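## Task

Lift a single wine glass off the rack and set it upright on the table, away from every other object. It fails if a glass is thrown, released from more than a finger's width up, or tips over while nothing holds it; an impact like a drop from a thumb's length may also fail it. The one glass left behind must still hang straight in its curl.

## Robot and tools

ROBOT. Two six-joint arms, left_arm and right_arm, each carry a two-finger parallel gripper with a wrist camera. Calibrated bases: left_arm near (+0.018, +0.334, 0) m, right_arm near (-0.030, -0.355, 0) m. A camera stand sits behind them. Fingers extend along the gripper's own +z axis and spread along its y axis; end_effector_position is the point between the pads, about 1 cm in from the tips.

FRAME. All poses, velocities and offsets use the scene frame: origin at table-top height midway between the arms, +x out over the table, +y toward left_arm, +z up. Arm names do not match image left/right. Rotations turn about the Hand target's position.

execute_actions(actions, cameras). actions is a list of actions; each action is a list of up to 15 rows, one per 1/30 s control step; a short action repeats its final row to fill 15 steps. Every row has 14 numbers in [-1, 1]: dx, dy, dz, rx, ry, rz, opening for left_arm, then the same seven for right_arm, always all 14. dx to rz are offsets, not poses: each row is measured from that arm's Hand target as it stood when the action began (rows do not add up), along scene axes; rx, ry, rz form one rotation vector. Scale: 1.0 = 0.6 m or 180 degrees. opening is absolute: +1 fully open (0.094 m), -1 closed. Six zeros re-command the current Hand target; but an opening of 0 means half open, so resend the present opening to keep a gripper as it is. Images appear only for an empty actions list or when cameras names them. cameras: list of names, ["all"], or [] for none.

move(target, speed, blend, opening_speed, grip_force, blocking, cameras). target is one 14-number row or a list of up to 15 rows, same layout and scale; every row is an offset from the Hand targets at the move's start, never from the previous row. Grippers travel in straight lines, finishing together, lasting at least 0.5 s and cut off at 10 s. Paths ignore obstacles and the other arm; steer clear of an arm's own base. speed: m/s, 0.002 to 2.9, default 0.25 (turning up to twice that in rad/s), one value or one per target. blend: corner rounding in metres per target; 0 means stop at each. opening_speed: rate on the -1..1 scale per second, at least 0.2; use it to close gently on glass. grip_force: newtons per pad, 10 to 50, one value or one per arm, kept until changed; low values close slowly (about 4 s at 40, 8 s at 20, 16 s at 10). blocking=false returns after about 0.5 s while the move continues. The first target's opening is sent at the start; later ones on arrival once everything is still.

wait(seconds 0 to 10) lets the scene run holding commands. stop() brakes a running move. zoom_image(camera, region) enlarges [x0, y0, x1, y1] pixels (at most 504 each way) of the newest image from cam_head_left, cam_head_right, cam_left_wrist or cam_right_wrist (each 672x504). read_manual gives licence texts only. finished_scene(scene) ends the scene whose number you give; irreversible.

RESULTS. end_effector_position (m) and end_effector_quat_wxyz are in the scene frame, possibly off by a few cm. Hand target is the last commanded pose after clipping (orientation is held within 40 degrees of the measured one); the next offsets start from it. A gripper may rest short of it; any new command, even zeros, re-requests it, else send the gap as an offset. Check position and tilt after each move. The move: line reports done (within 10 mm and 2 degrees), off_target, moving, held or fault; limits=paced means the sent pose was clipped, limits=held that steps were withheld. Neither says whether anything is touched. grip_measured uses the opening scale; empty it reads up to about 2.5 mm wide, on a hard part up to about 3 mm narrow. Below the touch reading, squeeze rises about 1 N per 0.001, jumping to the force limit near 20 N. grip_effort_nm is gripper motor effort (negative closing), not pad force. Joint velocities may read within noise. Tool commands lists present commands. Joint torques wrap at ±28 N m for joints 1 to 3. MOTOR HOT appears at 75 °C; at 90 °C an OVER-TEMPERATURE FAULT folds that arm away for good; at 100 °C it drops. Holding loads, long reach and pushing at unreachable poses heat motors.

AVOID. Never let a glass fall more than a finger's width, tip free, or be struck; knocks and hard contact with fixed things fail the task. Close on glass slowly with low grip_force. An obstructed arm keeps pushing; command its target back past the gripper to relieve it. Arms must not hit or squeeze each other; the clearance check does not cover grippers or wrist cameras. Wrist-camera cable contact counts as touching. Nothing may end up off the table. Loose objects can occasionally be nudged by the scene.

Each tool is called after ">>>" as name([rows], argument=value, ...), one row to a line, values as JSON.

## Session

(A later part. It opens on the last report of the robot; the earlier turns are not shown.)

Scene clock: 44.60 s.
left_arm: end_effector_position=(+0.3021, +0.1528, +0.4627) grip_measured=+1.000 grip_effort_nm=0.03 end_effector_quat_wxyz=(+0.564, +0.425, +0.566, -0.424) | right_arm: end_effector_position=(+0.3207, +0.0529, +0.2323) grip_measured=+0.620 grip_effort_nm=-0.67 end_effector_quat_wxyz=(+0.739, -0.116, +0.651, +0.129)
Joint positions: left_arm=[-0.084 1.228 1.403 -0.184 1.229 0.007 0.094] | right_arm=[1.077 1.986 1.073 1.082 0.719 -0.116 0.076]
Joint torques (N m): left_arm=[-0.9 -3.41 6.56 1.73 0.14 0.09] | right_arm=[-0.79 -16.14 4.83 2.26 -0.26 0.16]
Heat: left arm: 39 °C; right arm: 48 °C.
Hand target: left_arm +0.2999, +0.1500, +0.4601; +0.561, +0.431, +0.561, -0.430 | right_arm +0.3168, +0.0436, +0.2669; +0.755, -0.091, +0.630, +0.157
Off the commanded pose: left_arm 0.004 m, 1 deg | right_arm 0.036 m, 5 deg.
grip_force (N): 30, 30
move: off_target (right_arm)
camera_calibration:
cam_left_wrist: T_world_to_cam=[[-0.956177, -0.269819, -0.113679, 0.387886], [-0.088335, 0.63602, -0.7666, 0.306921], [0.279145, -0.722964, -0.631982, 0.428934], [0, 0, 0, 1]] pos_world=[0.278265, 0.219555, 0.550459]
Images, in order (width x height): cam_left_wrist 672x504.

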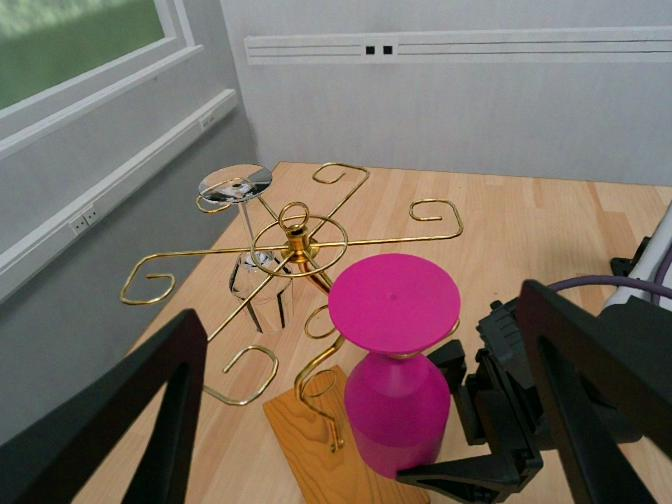

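>>> execute_actions(actions=[], cameras=["cam_head_left", "cam_head_right", "cam_left_wrist"])

>>> zoom_image(camera="cam_head_left", region=[225, 30, 345, 120])

>>> zoom_image(camera="cam_head_right", region=[215, 30, 335, 120])

>>> zoom_image(camera="cam_left_wrist", region=[270, 210, 490, 375])

Scene clock: 45.40 s.
left_arm: end_effector_position=(+0.3021, +0.1528, +0.4627) grip_measured=+1.000 grip_effort_nm=0.04 end_effector_quat_wxyz=(+0.564, +0.425, +0.566, -0.424) | right_arm: end_effector_position=(+0.3207, +0.0529, +0.2325) grip_measured=+0.620 grip_effort_nm=-0.67 end_effector_quat_wxyz=(+0.739, -0.116, +0.651, +0.129)
Joint positions: left_arm=[-0.084 1.228 1.403 -0.184 1.229 0.007 0.094] | right_arm=[1.077 1.985 1.073 1.082 0.719 -0.116 0.076]
Joint velocities: within noise
Joint torques (N m): left_arm=[-0.55 -3.28 6.37 1.68 0.18 0.06] | right_arm=[-0.77 -16.03 4.75 2.25 -0.24 0.15]
Heat: left arm: 39 °C; right arm: 48 °C.
Hand target: left_arm +0.2999, +0.1500, +0.4601; +0.561, +0.431, +0.561, -0.430 | right_arm +0.3168, +0.0436, +0.2669; +0.755, -0.091, +0.630, +0.157
Tool commands: left_gripper/opening=+1.0 right_gripper/opening=+0.35
Off the commanded pose: left_arm 0.004 m, 1 deg | right_arm 0.036 m, 5 deg.
grip_force (N): 30, 30
camera_calibration:
cam_left_wrist: T_world_to_cam=[[-0.956177, -0.269819, -0.113679, 0.387886], [-0.088335, 0.63602, -0.7666, 0.306921], [0.279145, -0.722964, -0.631982, 0.428934], [0, 0, 0, 1]] pos_world=[0.278265, 0.219555, 0.550459]
Images, in order (width x height): cam_head_left 672x504, cam_head_right 672x504, cam_left_wrist 672x504.

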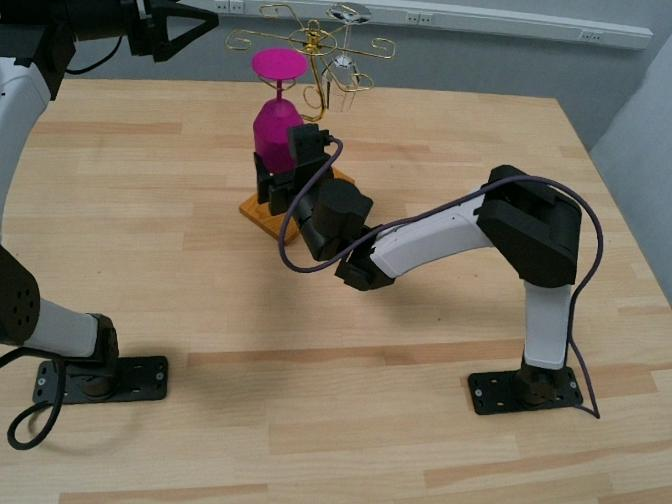

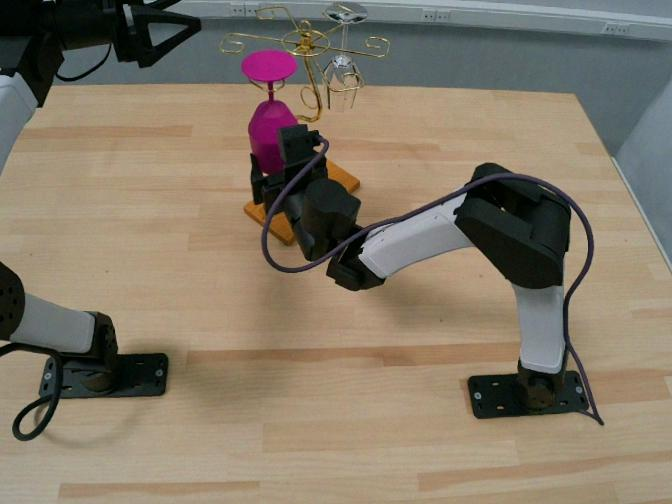

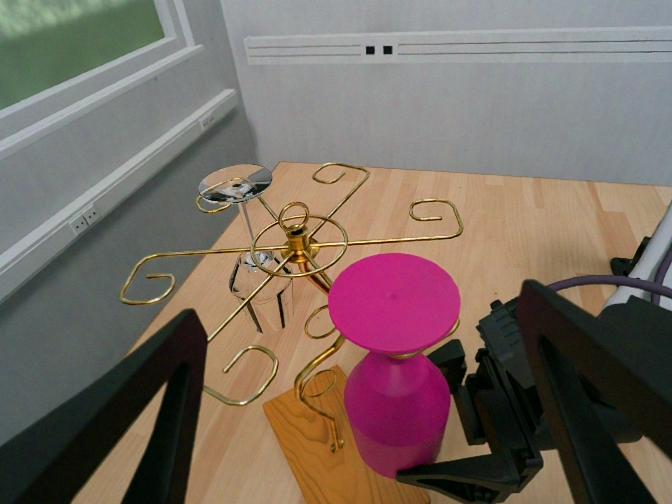

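Scaled by 4.200 from the camera's 672x504 image, which has a finer 960x720 frame.

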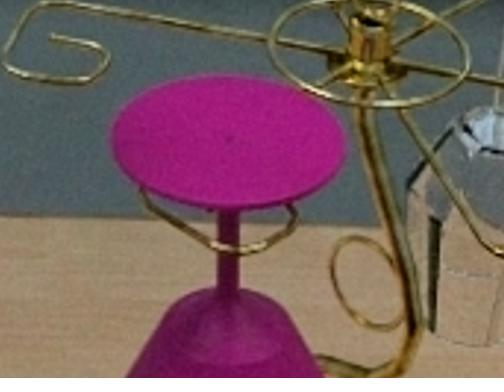

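Scaled by 4.200 from the camera's 672x504 image, which has a finer 960x720 frame.

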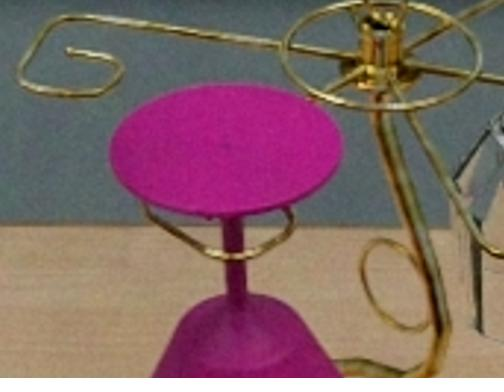

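Scaled by 2.291 from the camera's 672x504 image, which has a finer 960x720 frame.

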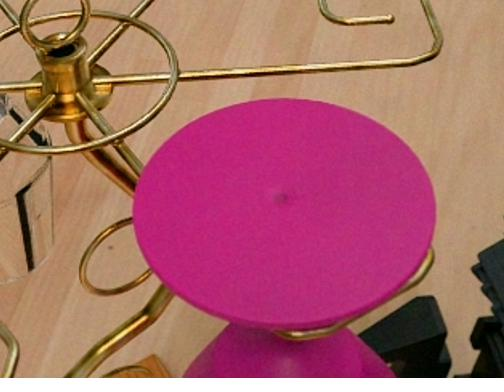

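>>> move(target=[0,0,0,0,0,0,1,0.0190,-0.0170,0.0008,0,0,0,0.35], speed=0.04, cameras=["cam_left_wrist","cam_head_left"])

>>> zoom_image(camera="cam_left_wrist", region=[270, 210, 490, 375])

>>> zoom_image(camera="cam_head_left", region=[225, 30, 345, 120])

Scene clock: 47.40 s.
left_arm: end_effector_position=(+0.3021, +0.1528, +0.4627) grip_measured=+1.000 grip_effort_nm=0.03 end_effector_quat_wxyz=(+0.564, +0.425, +0.566, -0.424) | right_arm: end_effector_position=(+0.3328, +0.0413, +0.2360) grip_measured=+0.620 grip_effort_nm=-0.67 end_effector_quat_wxyz=(+0.741, -0.111, +0.649, +0.132)
Joint positions: left_arm=[-0.084 1.228 1.403 -0.184 1.229 0.007 0.094] | right_arm=[1.037 1.969 1.059 1.082 0.683 -0.103 0.076]
Joint torques (N m): left_arm=[-0.99 -3.32 6.26 1.69 0.14 0.06] | right_arm=[-0.9 -15.8 4.75 2.16 -0.28 0.11]
Heat: left arm: 39 °C; right arm: 49 °C.
Hand target: left_arm +0.2999, +0.1500, +0.4601; +0.561, +0.431, +0.561, -0.430 | right_arm +0.3282, +0.0335, +0.2674; +0.755, -0.091, +0.630, +0.157
Off the commanded pose: left_arm 0.004 m, 1 deg | right_arm 0.033 m, 5 deg.
grip_force (N): 30, 30
move: off_target (right_arm)
camera_calibration:
cam_left_wrist: T_world_to_cam=[[-0.956177, -0.269819, -0.113679, 0.387886], [-0.088335, 0.63602, -0.7666, 0.306921], [0.279145, -0.722964, -0.631982, 0.428934], [0, 0, 0, 1]] pos_world=[0.278265, 0.219555, 0.550459]
Images, in order (width x height): cam_head_left 672x504, cam_left_wrist 672x504.

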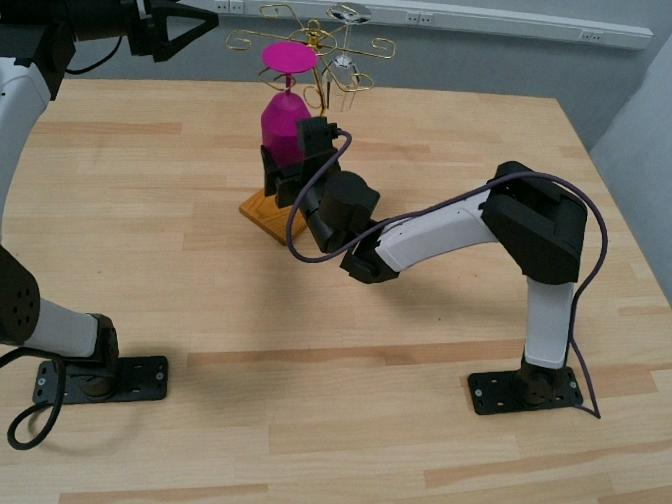

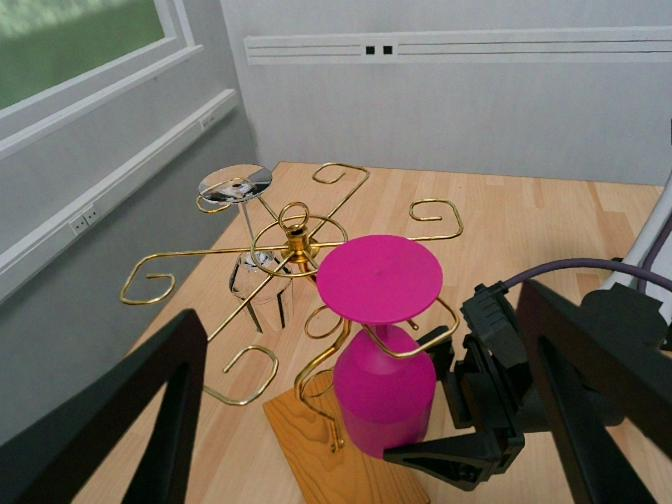

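Scaled by 2.291 from the camera's 672x504 image, which has a finer 960x720 frame.

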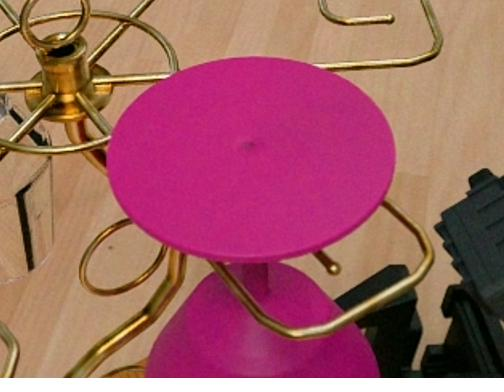

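Scaled by 4.200 from the camera's 672x504 image, which has a finer 960x720 frame.

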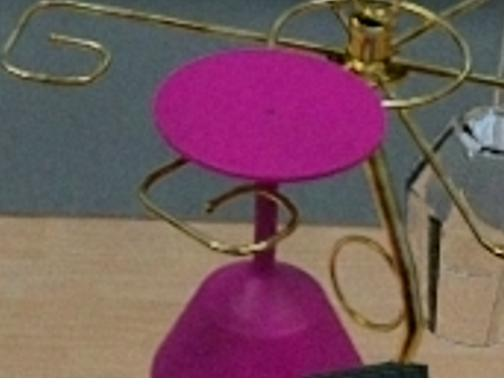

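>>> move([
  [0,0,0,0,0,0,1,-0.0148,-0.0270,-0.0017,0,0,0,0.35],
  [0,0,0,0,0,0,1,-0.0305,-0.0550,-0.0017,0,0,0,0.35],
], speed=0.04, blend=[0.004,0], cameras=["cam_left_wrist","cam_head_left"])

>>> zoom_image(camera="cam_left_wrist", region=[270, 195, 490, 360])

>>> zoom_image(camera="cam_head_left", region=[225, 30, 345, 120])

Scene clock: 50.87 s.
left_arm: end_effector_position=(+0.3021, +0.1528, +0.4627) grip_measured=+1.000 grip_effort_nm=0.03 end_effector_quat_wxyz=(+0.564, +0.425, +0.566, -0.424) | right_arm: end_effector_position=(+0.3132, +0.0093, +0.2381) grip_measured=+0.620 grip_effort_nm=-0.67 end_effector_quat_wxyz=(+0.740, -0.113, +0.650, +0.132)
Joint positions: left_arm=[-0.084 1.228 1.403 -0.184 1.229 0.007 0.094] | right_arm=[1.037 1.843 0.891 1.119 0.679 -0.101 0.076]
Joint torques (N m): left_arm=[-0.68 -3.18 6.23 1.71 0.23 0.08] | right_arm=[-1.01 -13.81 4.68 2.28 -0.21 0.12]
Heat: left arm: 39 °C; right arm: 50 °C.
Hand target: left_arm +0.2999, +0.1500, +0.4601; +0.561, +0.431, +0.561, -0.430 | right_arm +0.3099, +0.0005, +0.2663; +0.755, -0.091, +0.630, +0.157
Off the commanded pose: left_arm 0.004 m, 1 deg | right_arm 0.030 m, 5 deg.
grip_force (N): 30, 30
move: off_target (right_arm)
camera_calibration:
cam_left_wrist: T_world_to_cam=[[-0.956177, -0.269819, -0.113679, 0.387886], [-0.088335, 0.63602, -0.7666, 0.306921], [0.279145, -0.722964, -0.631982, 0.428934], [0, 0, 0, 1]] pos_world=[0.278265, 0.219555, 0.550459]
Images, in order (width x height): cam_head_left 672x504, cam_left_wrist 672x504.

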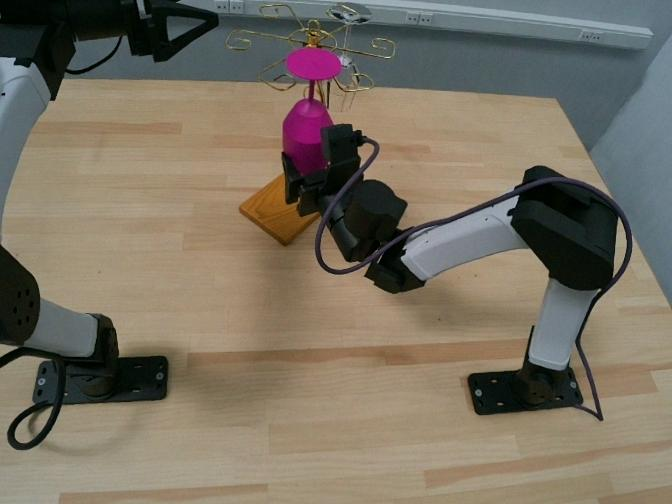

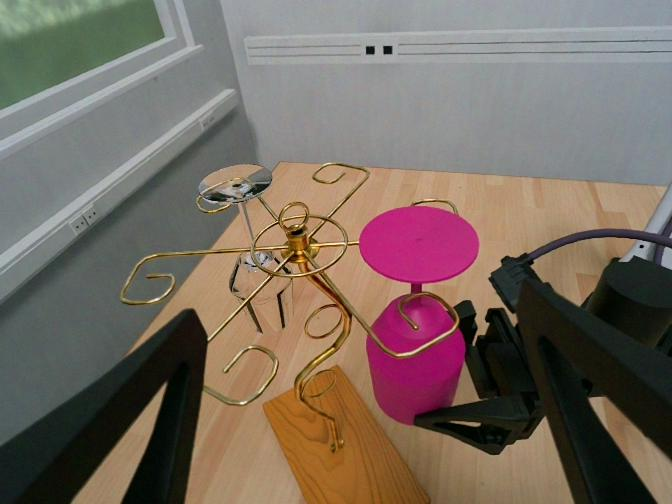

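Scaled by 2.291 from the camera's 672x504 image, which has a finer 960x720 frame.

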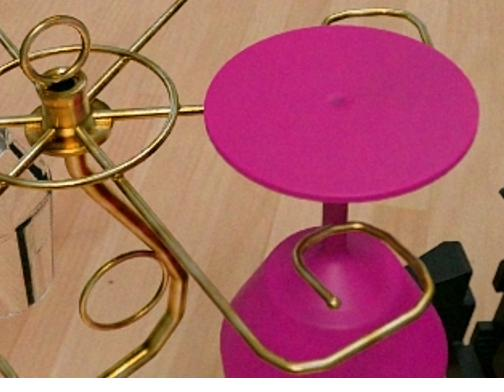

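Scaled by 4.200 from the camera's 672x504 image, which has a finer 960x720 frame.

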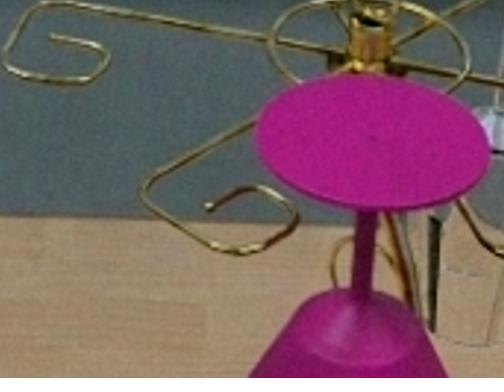

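>>> move([
  [0,0,0,0,0,0,1,-0.0263,0.0040,-0.005,0,0,-0.0128,0.35],
  [0,0,0,0,0,0,1,-0.0638,0.0137,-0.005,0,0,-0.0128,0.35],
], speed=0.05, blend=[0.006,0], cameras=["cam_left_wrist","cam_head_left"])

Scene clock: 56.23 s.
left_arm: end_effector_position=(+0.3021, +0.1528, +0.4628) grip_measured=+1.000 grip_effort_nm=0.03 end_effector_quat_wxyz=(+0.564, +0.425, +0.566, -0.424) | right_arm: end_effector_position=(+0.2776, +0.0187, +0.2371) grip_measured=+0.620 grip_effort_nm=-0.67 end_effector_quat_wxyz=(+0.745, -0.104, +0.647, +0.127)
Joint positions: left_arm=[-0.084 1.228 1.403 -0.183 1.229 0.007 0.094] | right_arm=[1.146 1.843 0.862 1.185 0.806 -0.139 0.076]
Joint torques (N m): left_arm=[-0.72 -3.22 6.22 1.77 0.18 0.05] | right_arm=[0.23 -13.57 4.53 2.21 0.04 0]
Heat: left arm: 39 °C; right arm: 52 °C.
Hand target: left_arm +0.2999, +0.1500, +0.4601; +0.561, +0.431, +0.561, -0.430 | right_arm +0.2716, +0.0087, +0.2633; +0.758, -0.079, +0.632, +0.142
Off the commanded pose: left_arm 0.004 m, 1 deg | right_arm 0.029 m, 4 deg.
grip_force (N): 30, 30
move: off_target (right_arm)
camera_calibration:
cam_left_wrist: T_world_to_cam=[[-0.956118, -0.269858, -0.114079, 0.388003], [-0.0880425, 0.636021, -0.766633, 0.306848], [0.279439, -0.722948, -0.63187, 0.428816], [0, 0, 0, 1]] pos_world=[0.278164, 0.219555, 0.550459]
Images, in order (width x height): cam_head_left 672x504, cam_left_wrist 672x504.

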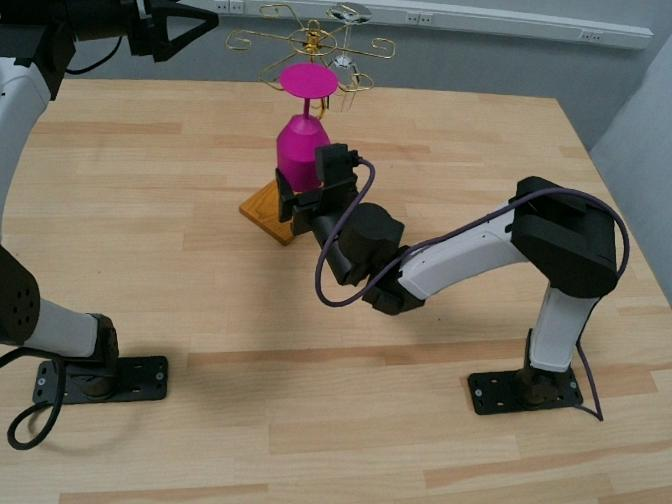

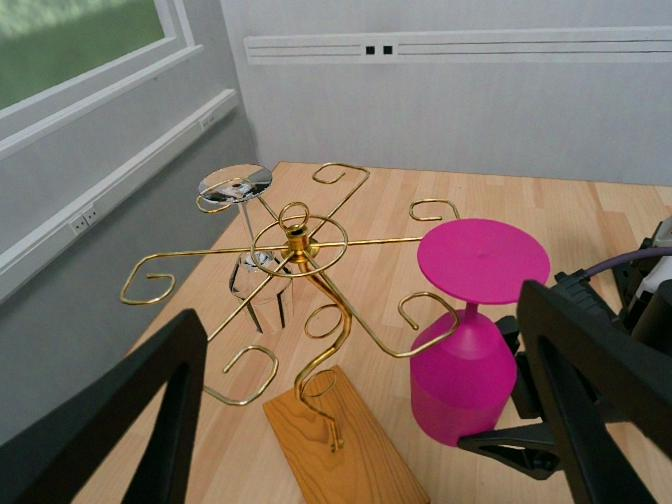

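>>> move([
  [0,0,0,0,0,0,1,-0.0958,-0.0308,0,0,0,0,0.35],
  [0,0,0,0,0,0,1,-0.1132,-0.1390,-0.0188,-0.0103,0.0229,-0.0677,0.35],
  [0,0,0,0,0,0,1,-0.0590,-0.2717,-0.0237,-0.0116,0.0366,-0.1401,0.35],
  [0,0,0,0,0,0,1,-0.0142,-0.4030,-0.0262,-0.0165,0.0570,-0.2350,0.35],
], speed=0.12, blend=[0.01,0.02,0.02,0], cameras=["cam_left_wrist","cam_head_left"])

Scene clock: 65.43 s.
left_arm: end_effector_position=(+0.3021, +0.1528, +0.4628) grip_measured=+1.000 grip_effort_nm=0.03 end_effector_quat_wxyz=(+0.564, +0.425, +0.566, -0.424) | right_arm: end_effector_position=(+0.2643, -0.2273, +0.2361) grip_measured=+0.620 grip_effort_nm=-0.67 end_effector_quat_wxyz=(+0.694, +0.124, +0.691, -0.160)
Joint positions: left_arm=[-0.084 1.228 1.403 -0.183 1.229 0.007 0.094] | right_arm=[0.972 1.321 0.488 0.904 1.373 -0.12 0.076]
Joint torques (N m): left_arm=[-0.77 -3.03 6.57 1.69 0.16 0.07] | right_arm=[-0.84 -6.61 6.71 1.52 0.09 0.14]
Heat: left arm: 40 °C; right arm: 52 °C.
Hand target: left_arm +0.2999, +0.1500, +0.4601; +0.561, +0.431, +0.561, -0.430 | right_arm +0.2631, -0.2331, +0.2476; +0.698, +0.148, +0.685, -0.150
Off the commanded pose: left_arm 0.004 m, 1 deg | right_arm 0.013 m, 3 deg.
grip_force (N): 30, 30
move: off_target (right_arm)
camera_calibration:
cam_left_wrist: T_world_to_cam=[[-0.956118, -0.269858, -0.114079, 0.388003], [-0.0880425, 0.636021, -0.766633, 0.306848], [0.279439, -0.722948, -0.63187, 0.428816], [0, 0, 0, 1]] pos_world=[0.278164, 0.219555, 0.550459]
Images, in order (width x height): cam_head_left 672x504, cam_left_wrist 672x504.

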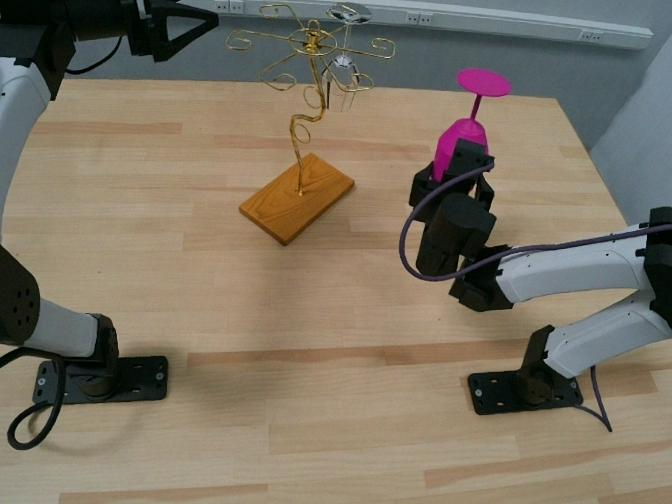

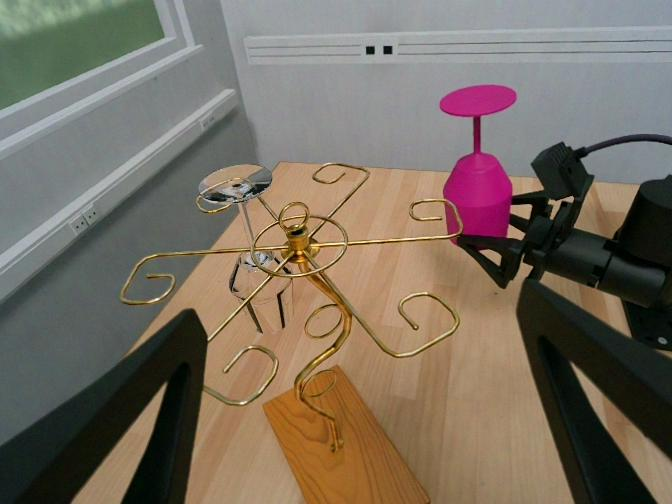

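>>> move([
  [0,0,0,0,0,0,1,0.0908,-0.1023,0.0123,-0.2638,0.2036,-0.0689,0.35],
  [0,0,0,0,0,0,1,0.1290,-0.2642,0.0290,-0.4665,0.4746,-0.0785,0.35],
], speed=0.2, blend=[0.03,0], grip_force=38, cameras=["cam_left_wrist","cam_head_left"])

Scene clock: 73.57 s.
left_arm: end_effector_position=(+0.3021, +0.1528, +0.4628) grip_measured=+1.000 grip_effort_nm=0.03 end_effector_quat_wxyz=(+0.564, +0.425, +0.566, -0.424) | right_arm: end_effector_position=(+0.3360, -0.3899, +0.2533) grip_measured=+0.614 grip_effort_nm=-0.82 end_effector_quat_wxyz=(-0.005, -0.389, +0.661, -0.642)
Joint positions: left_arm=[-0.084 1.228 1.403 -0.183 1.229 0.007 0.094] | right_arm=[0.387 1.521 1.14 -0.522 1.346 -1.219 0.076]
Joint torques (N m): left_arm=[-0.55 -3.18 6.39 1.7 0.11 0.04] | right_arm=[-0.85 -5.52 9.2 1.35 0.58 0.08]
Heat: left arm: 40 °C; right arm: 50 °C.
Hand target: left_arm +0.2999, +0.1500, +0.4601; +0.561, +0.431, +0.561, -0.430 | right_arm +0.3405, -0.3916, +0.2650; -0.001, -0.372, +0.662, -0.650
Off the commanded pose: left_arm 0.004 m, 1 deg | right_arm 0.013 m, 2 deg.
grip_force (N): 38, 38
move: off_target (right_arm)
camera_calibration:
cam_left_wrist: T_world_to_cam=[[-0.956118, -0.269858, -0.114079, 0.388003], [-0.0880425, 0.636021, -0.766633, 0.306848], [0.279439, -0.722948, -0.63187, 0.428816], [0, 0, 0, 1]] pos_world=[0.278164, 0.219555, 0.550459]
Images, in order (width x height): cam_head_left 672x504, cam_left_wrist 672x504.

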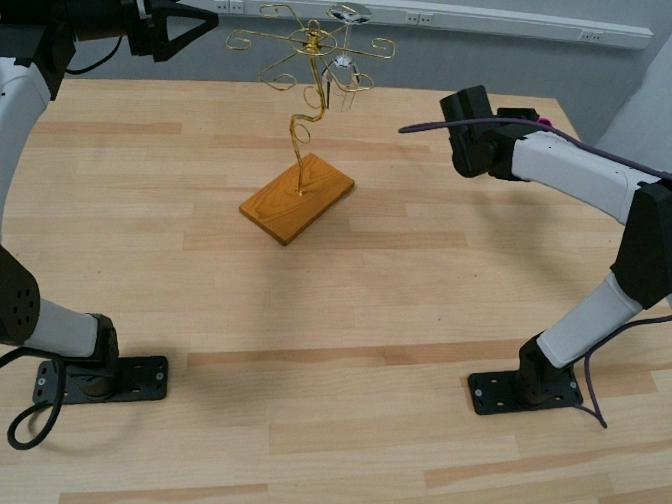

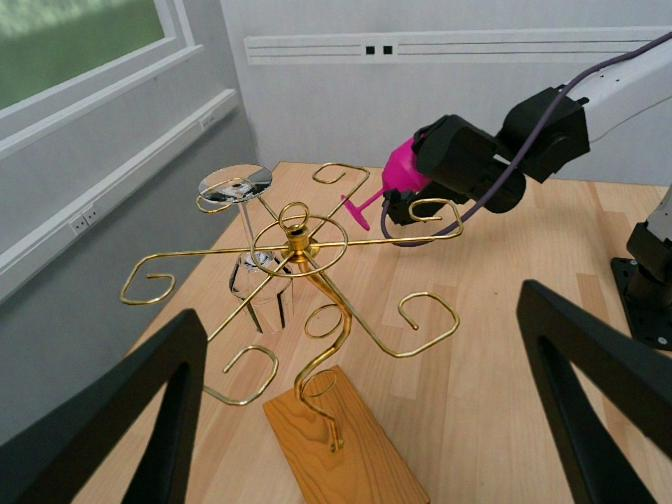

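>>> move(target=[0,0,0,0,0,0,1,-0.0147,-0.1738,-0.005,-0.1092,0.3275,-0.0562,0.35], speed=0.2, cameras=["cam_left_wrist","cam_head_left","cam_head_right"])

Scene clock: 77.57 s.
left_arm: end_effector_position=(+0.3021, +0.1528, +0.4628) grip_measured=+1.000 grip_effort_nm=0.03 end_effector_quat_wxyz=(+0.564, +0.425, +0.566, -0.424) | right_arm: end_effector_position=(+0.3278, -0.4931, +0.2525) grip_measured=+0.614 grip_effort_nm=-0.82 end_effector_quat_wxyz=(+0.433, +0.590, -0.489, +0.475)
Joint positions: left_arm=[-0.084 1.228 1.403 -0.183 1.229 0.007 0.094] | right_arm=[0.097 1.745 1.429 -1.003 1.392 -1.873 0.076]
Joint torques (N m): left_arm=[-0.72 -2.97 6.45 1.77 0.18 0.05] | right_arm=[-0.8 -7.04 8.7 0.55 0.65 -0.07]
Heat: left arm: 40 °C; right arm: 49 °C.
Hand target: left_arm +0.2999, +0.1500, +0.4601; +0.561, +0.431, +0.561, -0.430 | right_arm +0.3317, -0.4959, +0.2620; +0.440, +0.579, -0.489, +0.481
Off the commanded pose: left_arm 0.004 m, 1 deg | right_arm 0.011 m, 2 deg.
grip_force (N): 38, 38
move: off_target (right_arm)
camera_calibration:
cam_left_wrist: T_world_to_cam=[[-0.956118, -0.269858, -0.114079, 0.388003], [-0.0880425, 0.636021, -0.766633, 0.306848], [0.279439, -0.722948, -0.63187, 0.428816], [0, 0, 0, 1]] pos_world=[0.278164, 0.219555, 0.550459]
Images, in order (width x height): cam_head_left 672x504, cam_head_right 672x504, cam_left_wrist 672x504.

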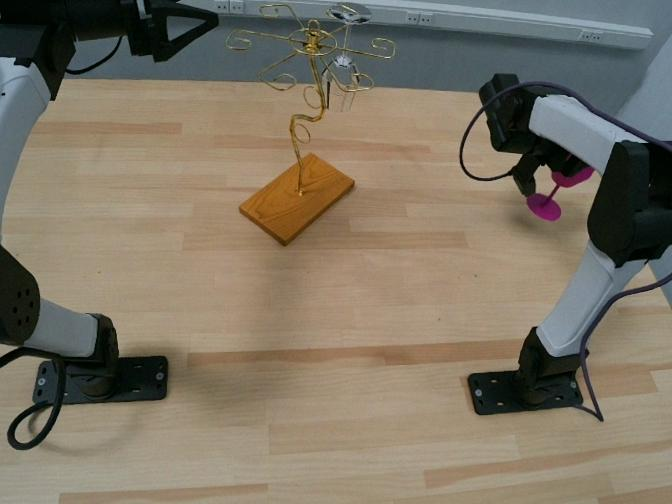

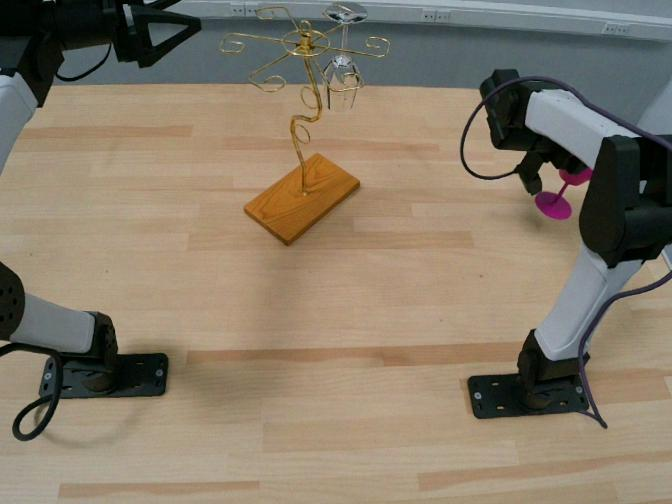

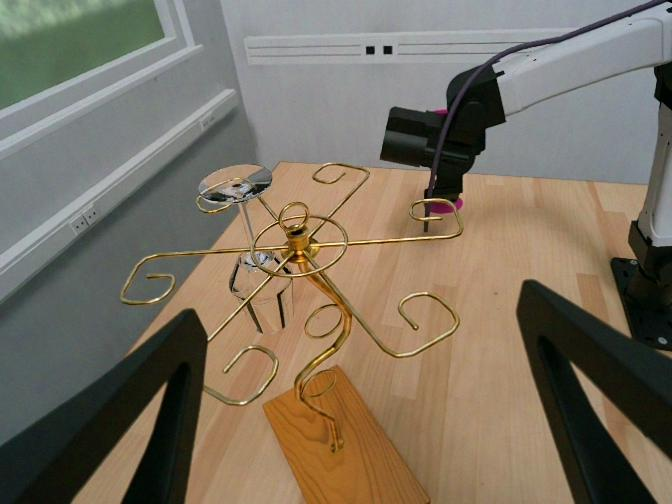

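>>> zoom_image(camera="cam_head_left", region=[500, 130, 620, 250])

>>> zoom_image(camera="cam_head_right", region=[500, 130, 620, 250])

>>> zoom_image(camera="cam_left_wrist", region=[370, 80, 530, 240])

Scaled by 4.200 from the camera's 672x504 image, which has a finer 960x720 frame.

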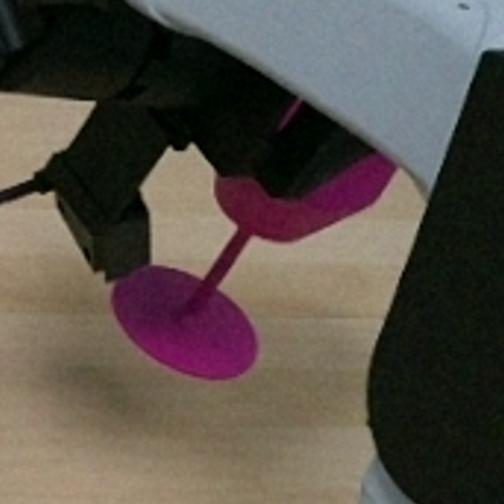

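Scaled by 4.200 from the camera's 672x504 image, which has a finer 960x720 frame.

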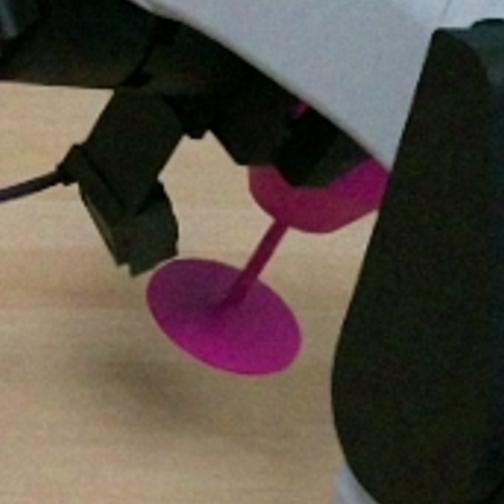

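Scaled by 3.150 from the camera's 672x504 image, which has a finer 960x720 frame.

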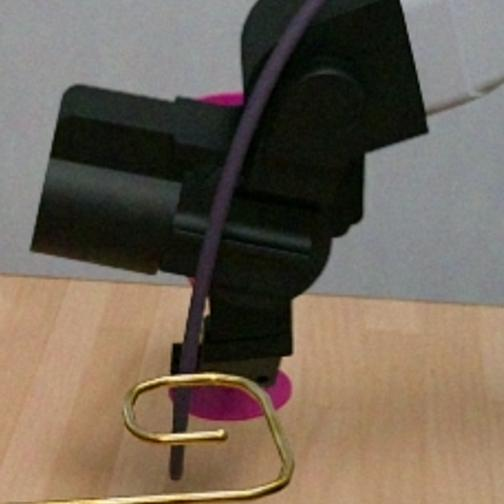

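>>> move(target=[0,0,0,0,0,0,1,0,0,-0.0950,-0.0076,-0.0281,-0.0041,0.35], speed=0.08, cameras=["cam_left_wrist","cam_head_left","cam_head_right"])

>>> zoom_image(camera="cam_head_left", region=[500, 150, 620, 270])

>>> zoom_image(camera="cam_left_wrist", region=[370, 100, 530, 260])

Scene clock: 81.80 s.
left_arm: end_effector_position=(+0.3021, +0.1528, +0.4628) grip_measured=+1.000 grip_effort_nm=0.03 end_effector_quat_wxyz=(+0.564, +0.425, +0.566, -0.424) | right_arm: end_effector_position=(+0.3327, -0.4936, +0.2046) grip_measured=+0.614 grip_effort_nm=-0.82 end_effector_quat_wxyz=(+0.420, +0.555, -0.511, +0.504)
Joint positions: left_arm=[-0.084 1.228 1.403 -0.183 1.229 0.007 0.094] | right_arm=[0.097 1.801 1.279 -0.787 1.426 -1.786 0.076]
Joint torques (N m): left_arm=[-0.77 -3.14 6.56 1.73 0.23 0.05] | right_arm=[-0.69 -8.14 4.67 0.83 0.68 -0.04]
Heat: left arm: 40 °C; right arm: 48 °C.
Hand target: left_arm +0.2999, +0.1500, +0.4601; +0.561, +0.431, +0.561, -0.430 | right_arm +0.3317, -0.4959, +0.2050; +0.428, +0.549, -0.506, +0.509
Off the commanded pose: left_arm 0.004 m, 1 deg | right_arm 0.003 m, 1 deg.
grip_force (N): 38, 38
move: done
camera_calibration:
cam_left_wrist: T_world_to_cam=[[-0.956118, -0.269858, -0.114079, 0.388003], [-0.0880425, 0.636021, -0.766633, 0.306848], [0.279439, -0.722948, -0.63187, 0.428816], [0, 0, 0, 1]] pos_world=[0.278164, 0.219555, 0.550459]
Images, in order (width x height): cam_head_left 672x504, cam_head_right 672x504, cam_left_wrist 672x504.

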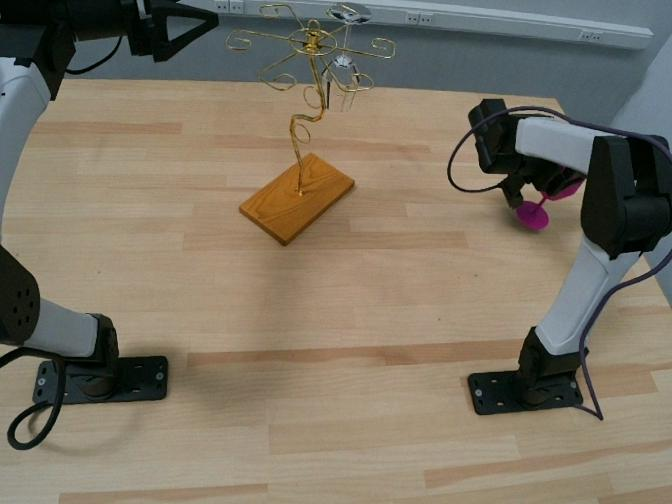

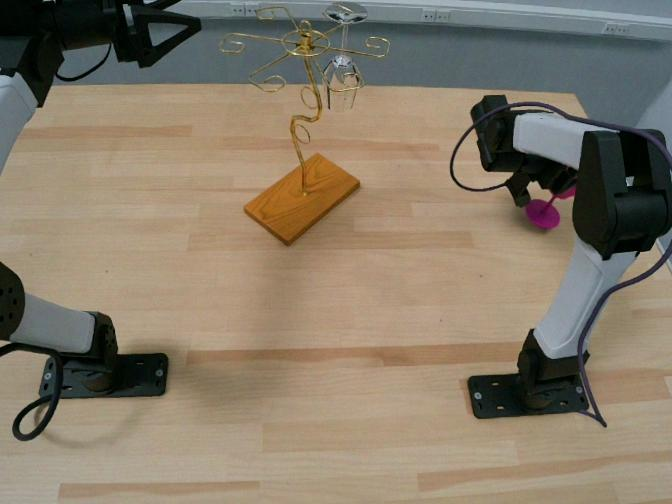

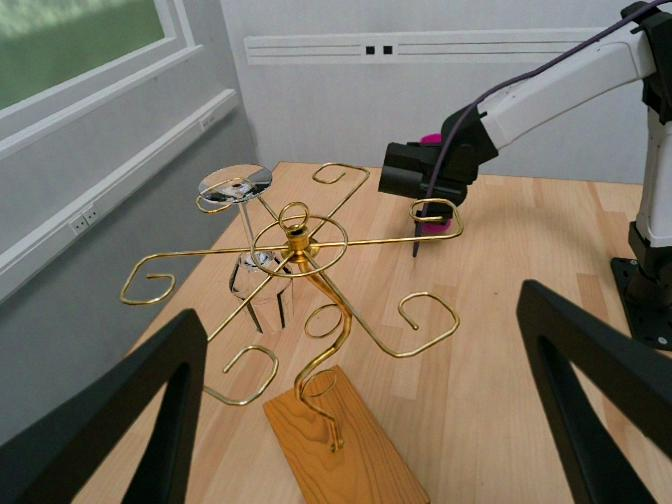

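Scaled by 4.200 from the camera's 672x504 image, which has a finer 960x720 frame.

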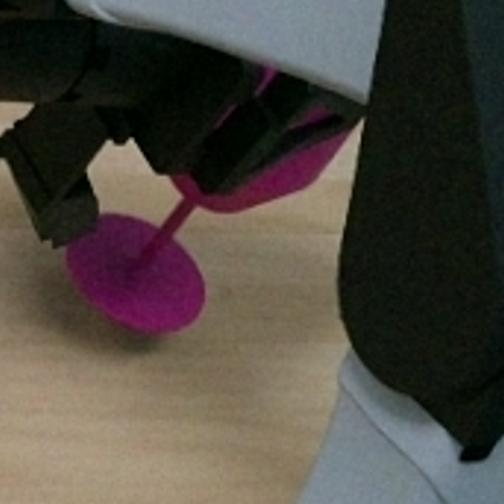

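Scaled by 3.150 from the camera's 672x504 image, which has a finer 960x720 frame.

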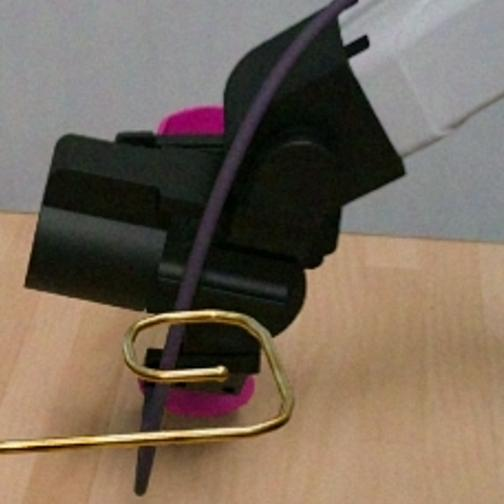

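>>> move(target=[0,0,0,0,0,0,1,0,0,-0.0270,-0.0025,0.0197,0.0023,0.35], speed=0.05, cameras=["cam_left_wrist","cam_head_left","cam_head_right"])

>>> zoom_image(camera="cam_head_left", region=[500, 160, 600, 260])

>>> zoom_image(camera="cam_left_wrist", region=[370, 110, 530, 270])

>>> zoom_image(camera="cam_head_right", region=[500, 160, 600, 260])

Scene clock: 84.27 s.
left_arm: end_effector_position=(+0.3021, +0.1528, +0.4628) grip_measured=+1.000 grip_effort_nm=0.03 end_effector_quat_wxyz=(+0.564, +0.425, +0.566, -0.424) | right_arm: end_effector_position=(+0.3322, -0.4936, +0.1912) grip_measured=+0.614 grip_effort_nm=-0.82 end_effector_quat_wxyz=(+0.434, +0.569, -0.496, +0.493)
Joint positions: left_arm=[-0.084 1.228 1.403 -0.183 1.229 0.007 0.094] | right_arm=[0.097 1.815 1.24 -0.733 1.427 -1.841 0.076]
Joint torques (N m): left_arm=[-0.84 -3.26 6.34 1.77 0.16 0.04] | right_arm=[-0.7 -7.53 4.59 0.83 0.65 -0.03]
Heat: left arm: 40 °C; right arm: 48 °C.
Hand target: left_arm +0.2999, +0.1500, +0.4601; +0.561, +0.431, +0.561, -0.430 | right_arm +0.3317, -0.4959, +0.1887; +0.444, +0.565, -0.489, +0.495
Off the commanded pose: left_arm 0.004 m, 1 deg | right_arm 0.003 m, 2 deg.
grip_force (N): 38, 38
move: done
camera_calibration:
cam_left_wrist: T_world_to_cam=[[-0.956118, -0.269858, -0.114079, 0.388003], [-0.0880425, 0.636021, -0.766633, 0.306848], [0.279439, -0.722948, -0.63187, 0.428816], [0, 0, 0, 1]] pos_world=[0.278164, 0.219555, 0.550459]
Images, in order (width x height): cam_head_left 672x504, cam_head_right 672x504, cam_left_wrist 672x504.

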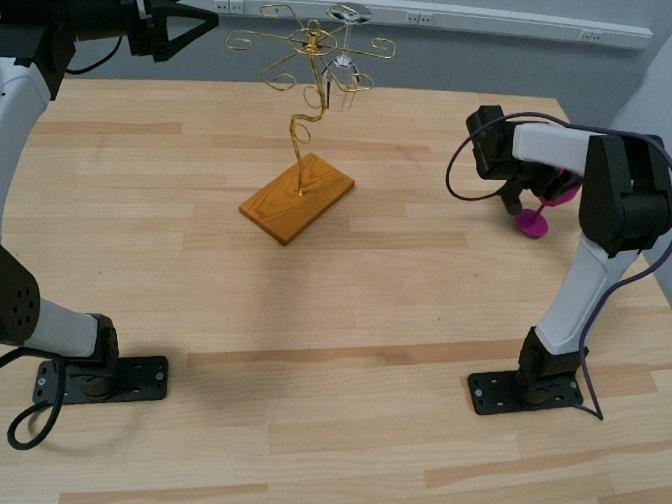

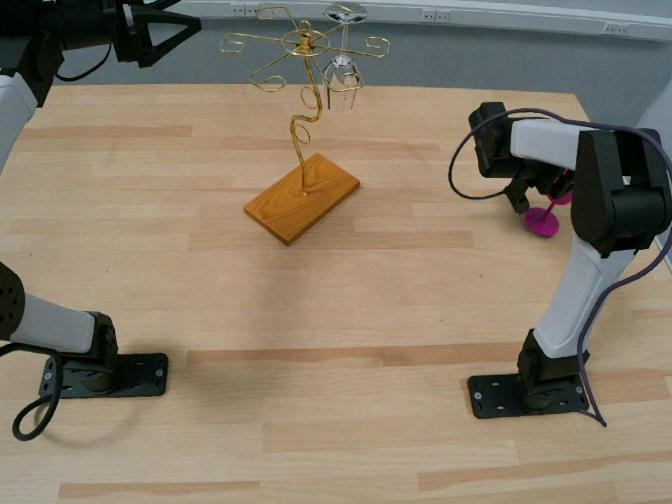

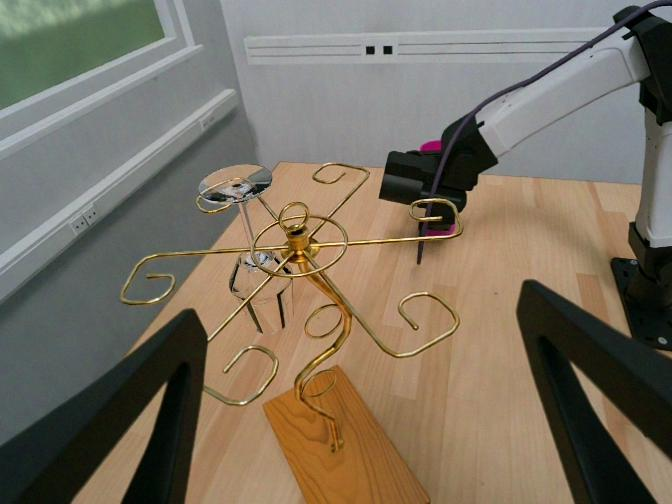

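Scaled by 5.040 from the camera's 672x504 image, which has a finer 960x720 frame.

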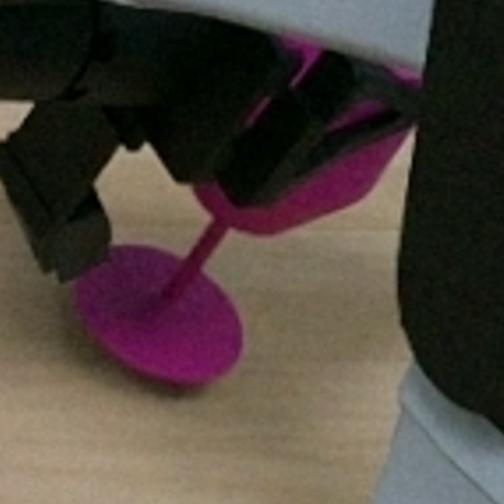

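Scaled by 3.150 from the camera's 672x504 image, which has a finer 960x720 frame.

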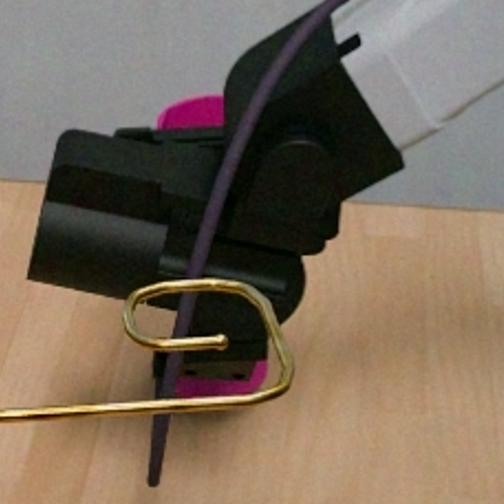

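Scaled by 5.040 from the camera's 672x504 image, which has a finer 960x720 frame.

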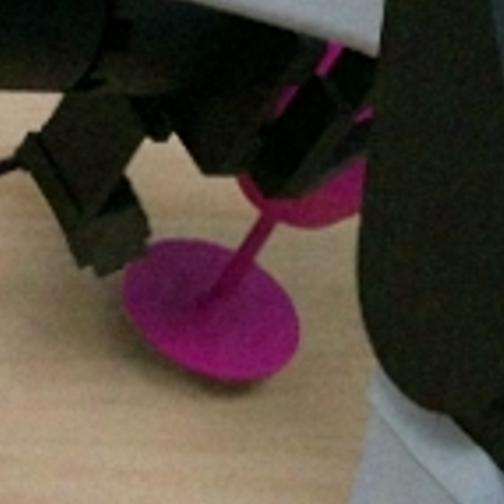

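>>> move(target=[0,0,0,0,0,0,1,0,0,-0.0217,0,0,0,0.35], speed=0.04)

>>> move(target=[0,0,0,0,0,0,1,0,0,-0.0100,0,0,0,0.35], speed=0.02, cameras=["cam_head_left"])

>>> zoom_image(camera="cam_head_left", region=[500, 160, 600, 260])

Scene clock: 86.23 s.
left_arm: end_effector_position=(+0.3021, +0.1528, +0.4628) grip_measured=+1.000 grip_effort_nm=0.03 end_effector_quat_wxyz=(+0.564, +0.425, +0.566, -0.424) | right_arm: end_effector_position=(+0.3324, -0.4936, +0.1786) grip_measured=+0.614 grip_effort_nm=-0.82 end_effector_quat_wxyz=(+0.434, +0.569, -0.495, +0.493)
Joint positions: left_arm=[-0.084 1.228 1.403 -0.183 1.229 0.007 0.094] | right_arm=[0.097 1.83 1.204 -0.673 1.428 -1.85 0.076]
Joint torques (N m): left_arm=[-0.68 -3.44 6.5 1.75 0.16 0.06] | right_arm=[-0.64 -7.49 4.57 0.81 0.65 -0.04]
Heat: left arm: 40 °C; right arm: 48 °C.
Hand target: left_arm +0.2999, +0.1500, +0.4601; +0.561, +0.431, +0.561, -0.430 | right_arm +0.3317, -0.4959, +0.1758; +0.444, +0.564, -0.489, +0.495
Off the commanded pose: left_arm 0.004 m, 1 deg | right_arm 0.004 m, 1 deg.
grip_force (N): 38, 38
move: done

Scene clock: 87.27 s.
left_arm: end_effector_position=(+0.3021, +0.1528, +0.4628) grip_measured=+1.000 grip_effort_nm=0.03 end_effector_quat_wxyz=(+0.564, +0.425, +0.566, -0.424) | right_arm: end_effector_position=(+0.3318, -0.4938, +0.1759) grip_measured=+0.614 grip_effort_nm=-0.82 end_effector_quat_wxyz=(+0.433, +0.566, -0.496, +0.496)
Joint positions: left_arm=[-0.084 1.228 1.403 -0.183 1.229 0.007 0.094] | right_arm=[0.097 1.83 1.188 -0.644 1.432 -1.857 0.076]
Joint torques (N m): left_arm=[-0.8 -3.25 6.38 1.72 0.11 0.05] | right_arm=[-0.72 -6.69 4.59 0.84 0.62 -0.04]
Heat: left arm: 40 °C; right arm: 48 °C.
Hand target: left_arm +0.2999, +0.1500, +0.4601; +0.561, +0.431, +0.561, -0.430 | right_arm +0.3317, -0.4959, +0.1698; +0.444, +0.564, -0.489, +0.495
Off the commanded pose: left_arm 0.004 m, 1 deg | right_arm 0.006 m, 1 deg.
grip_force (N): 38, 38
move: done
Images, in order (width x height): cam_head_left 672x504.

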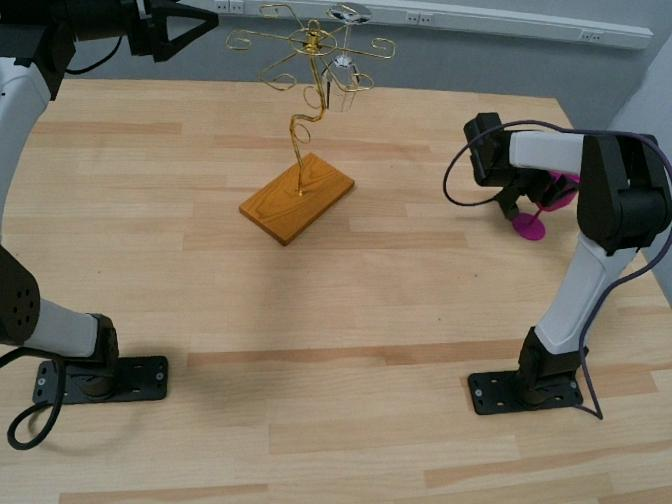

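Scaled by 5.040 from the camera's 672x504 image, which has a finer 960x720 frame.

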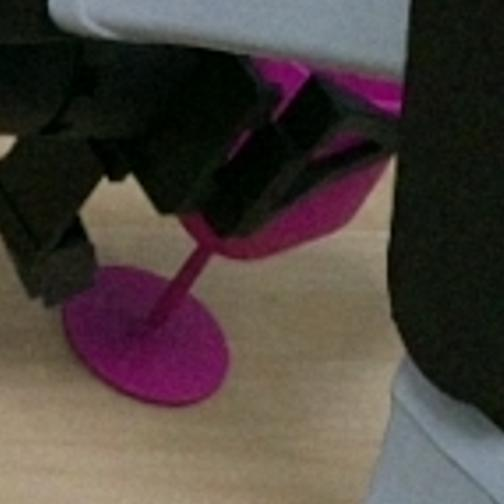

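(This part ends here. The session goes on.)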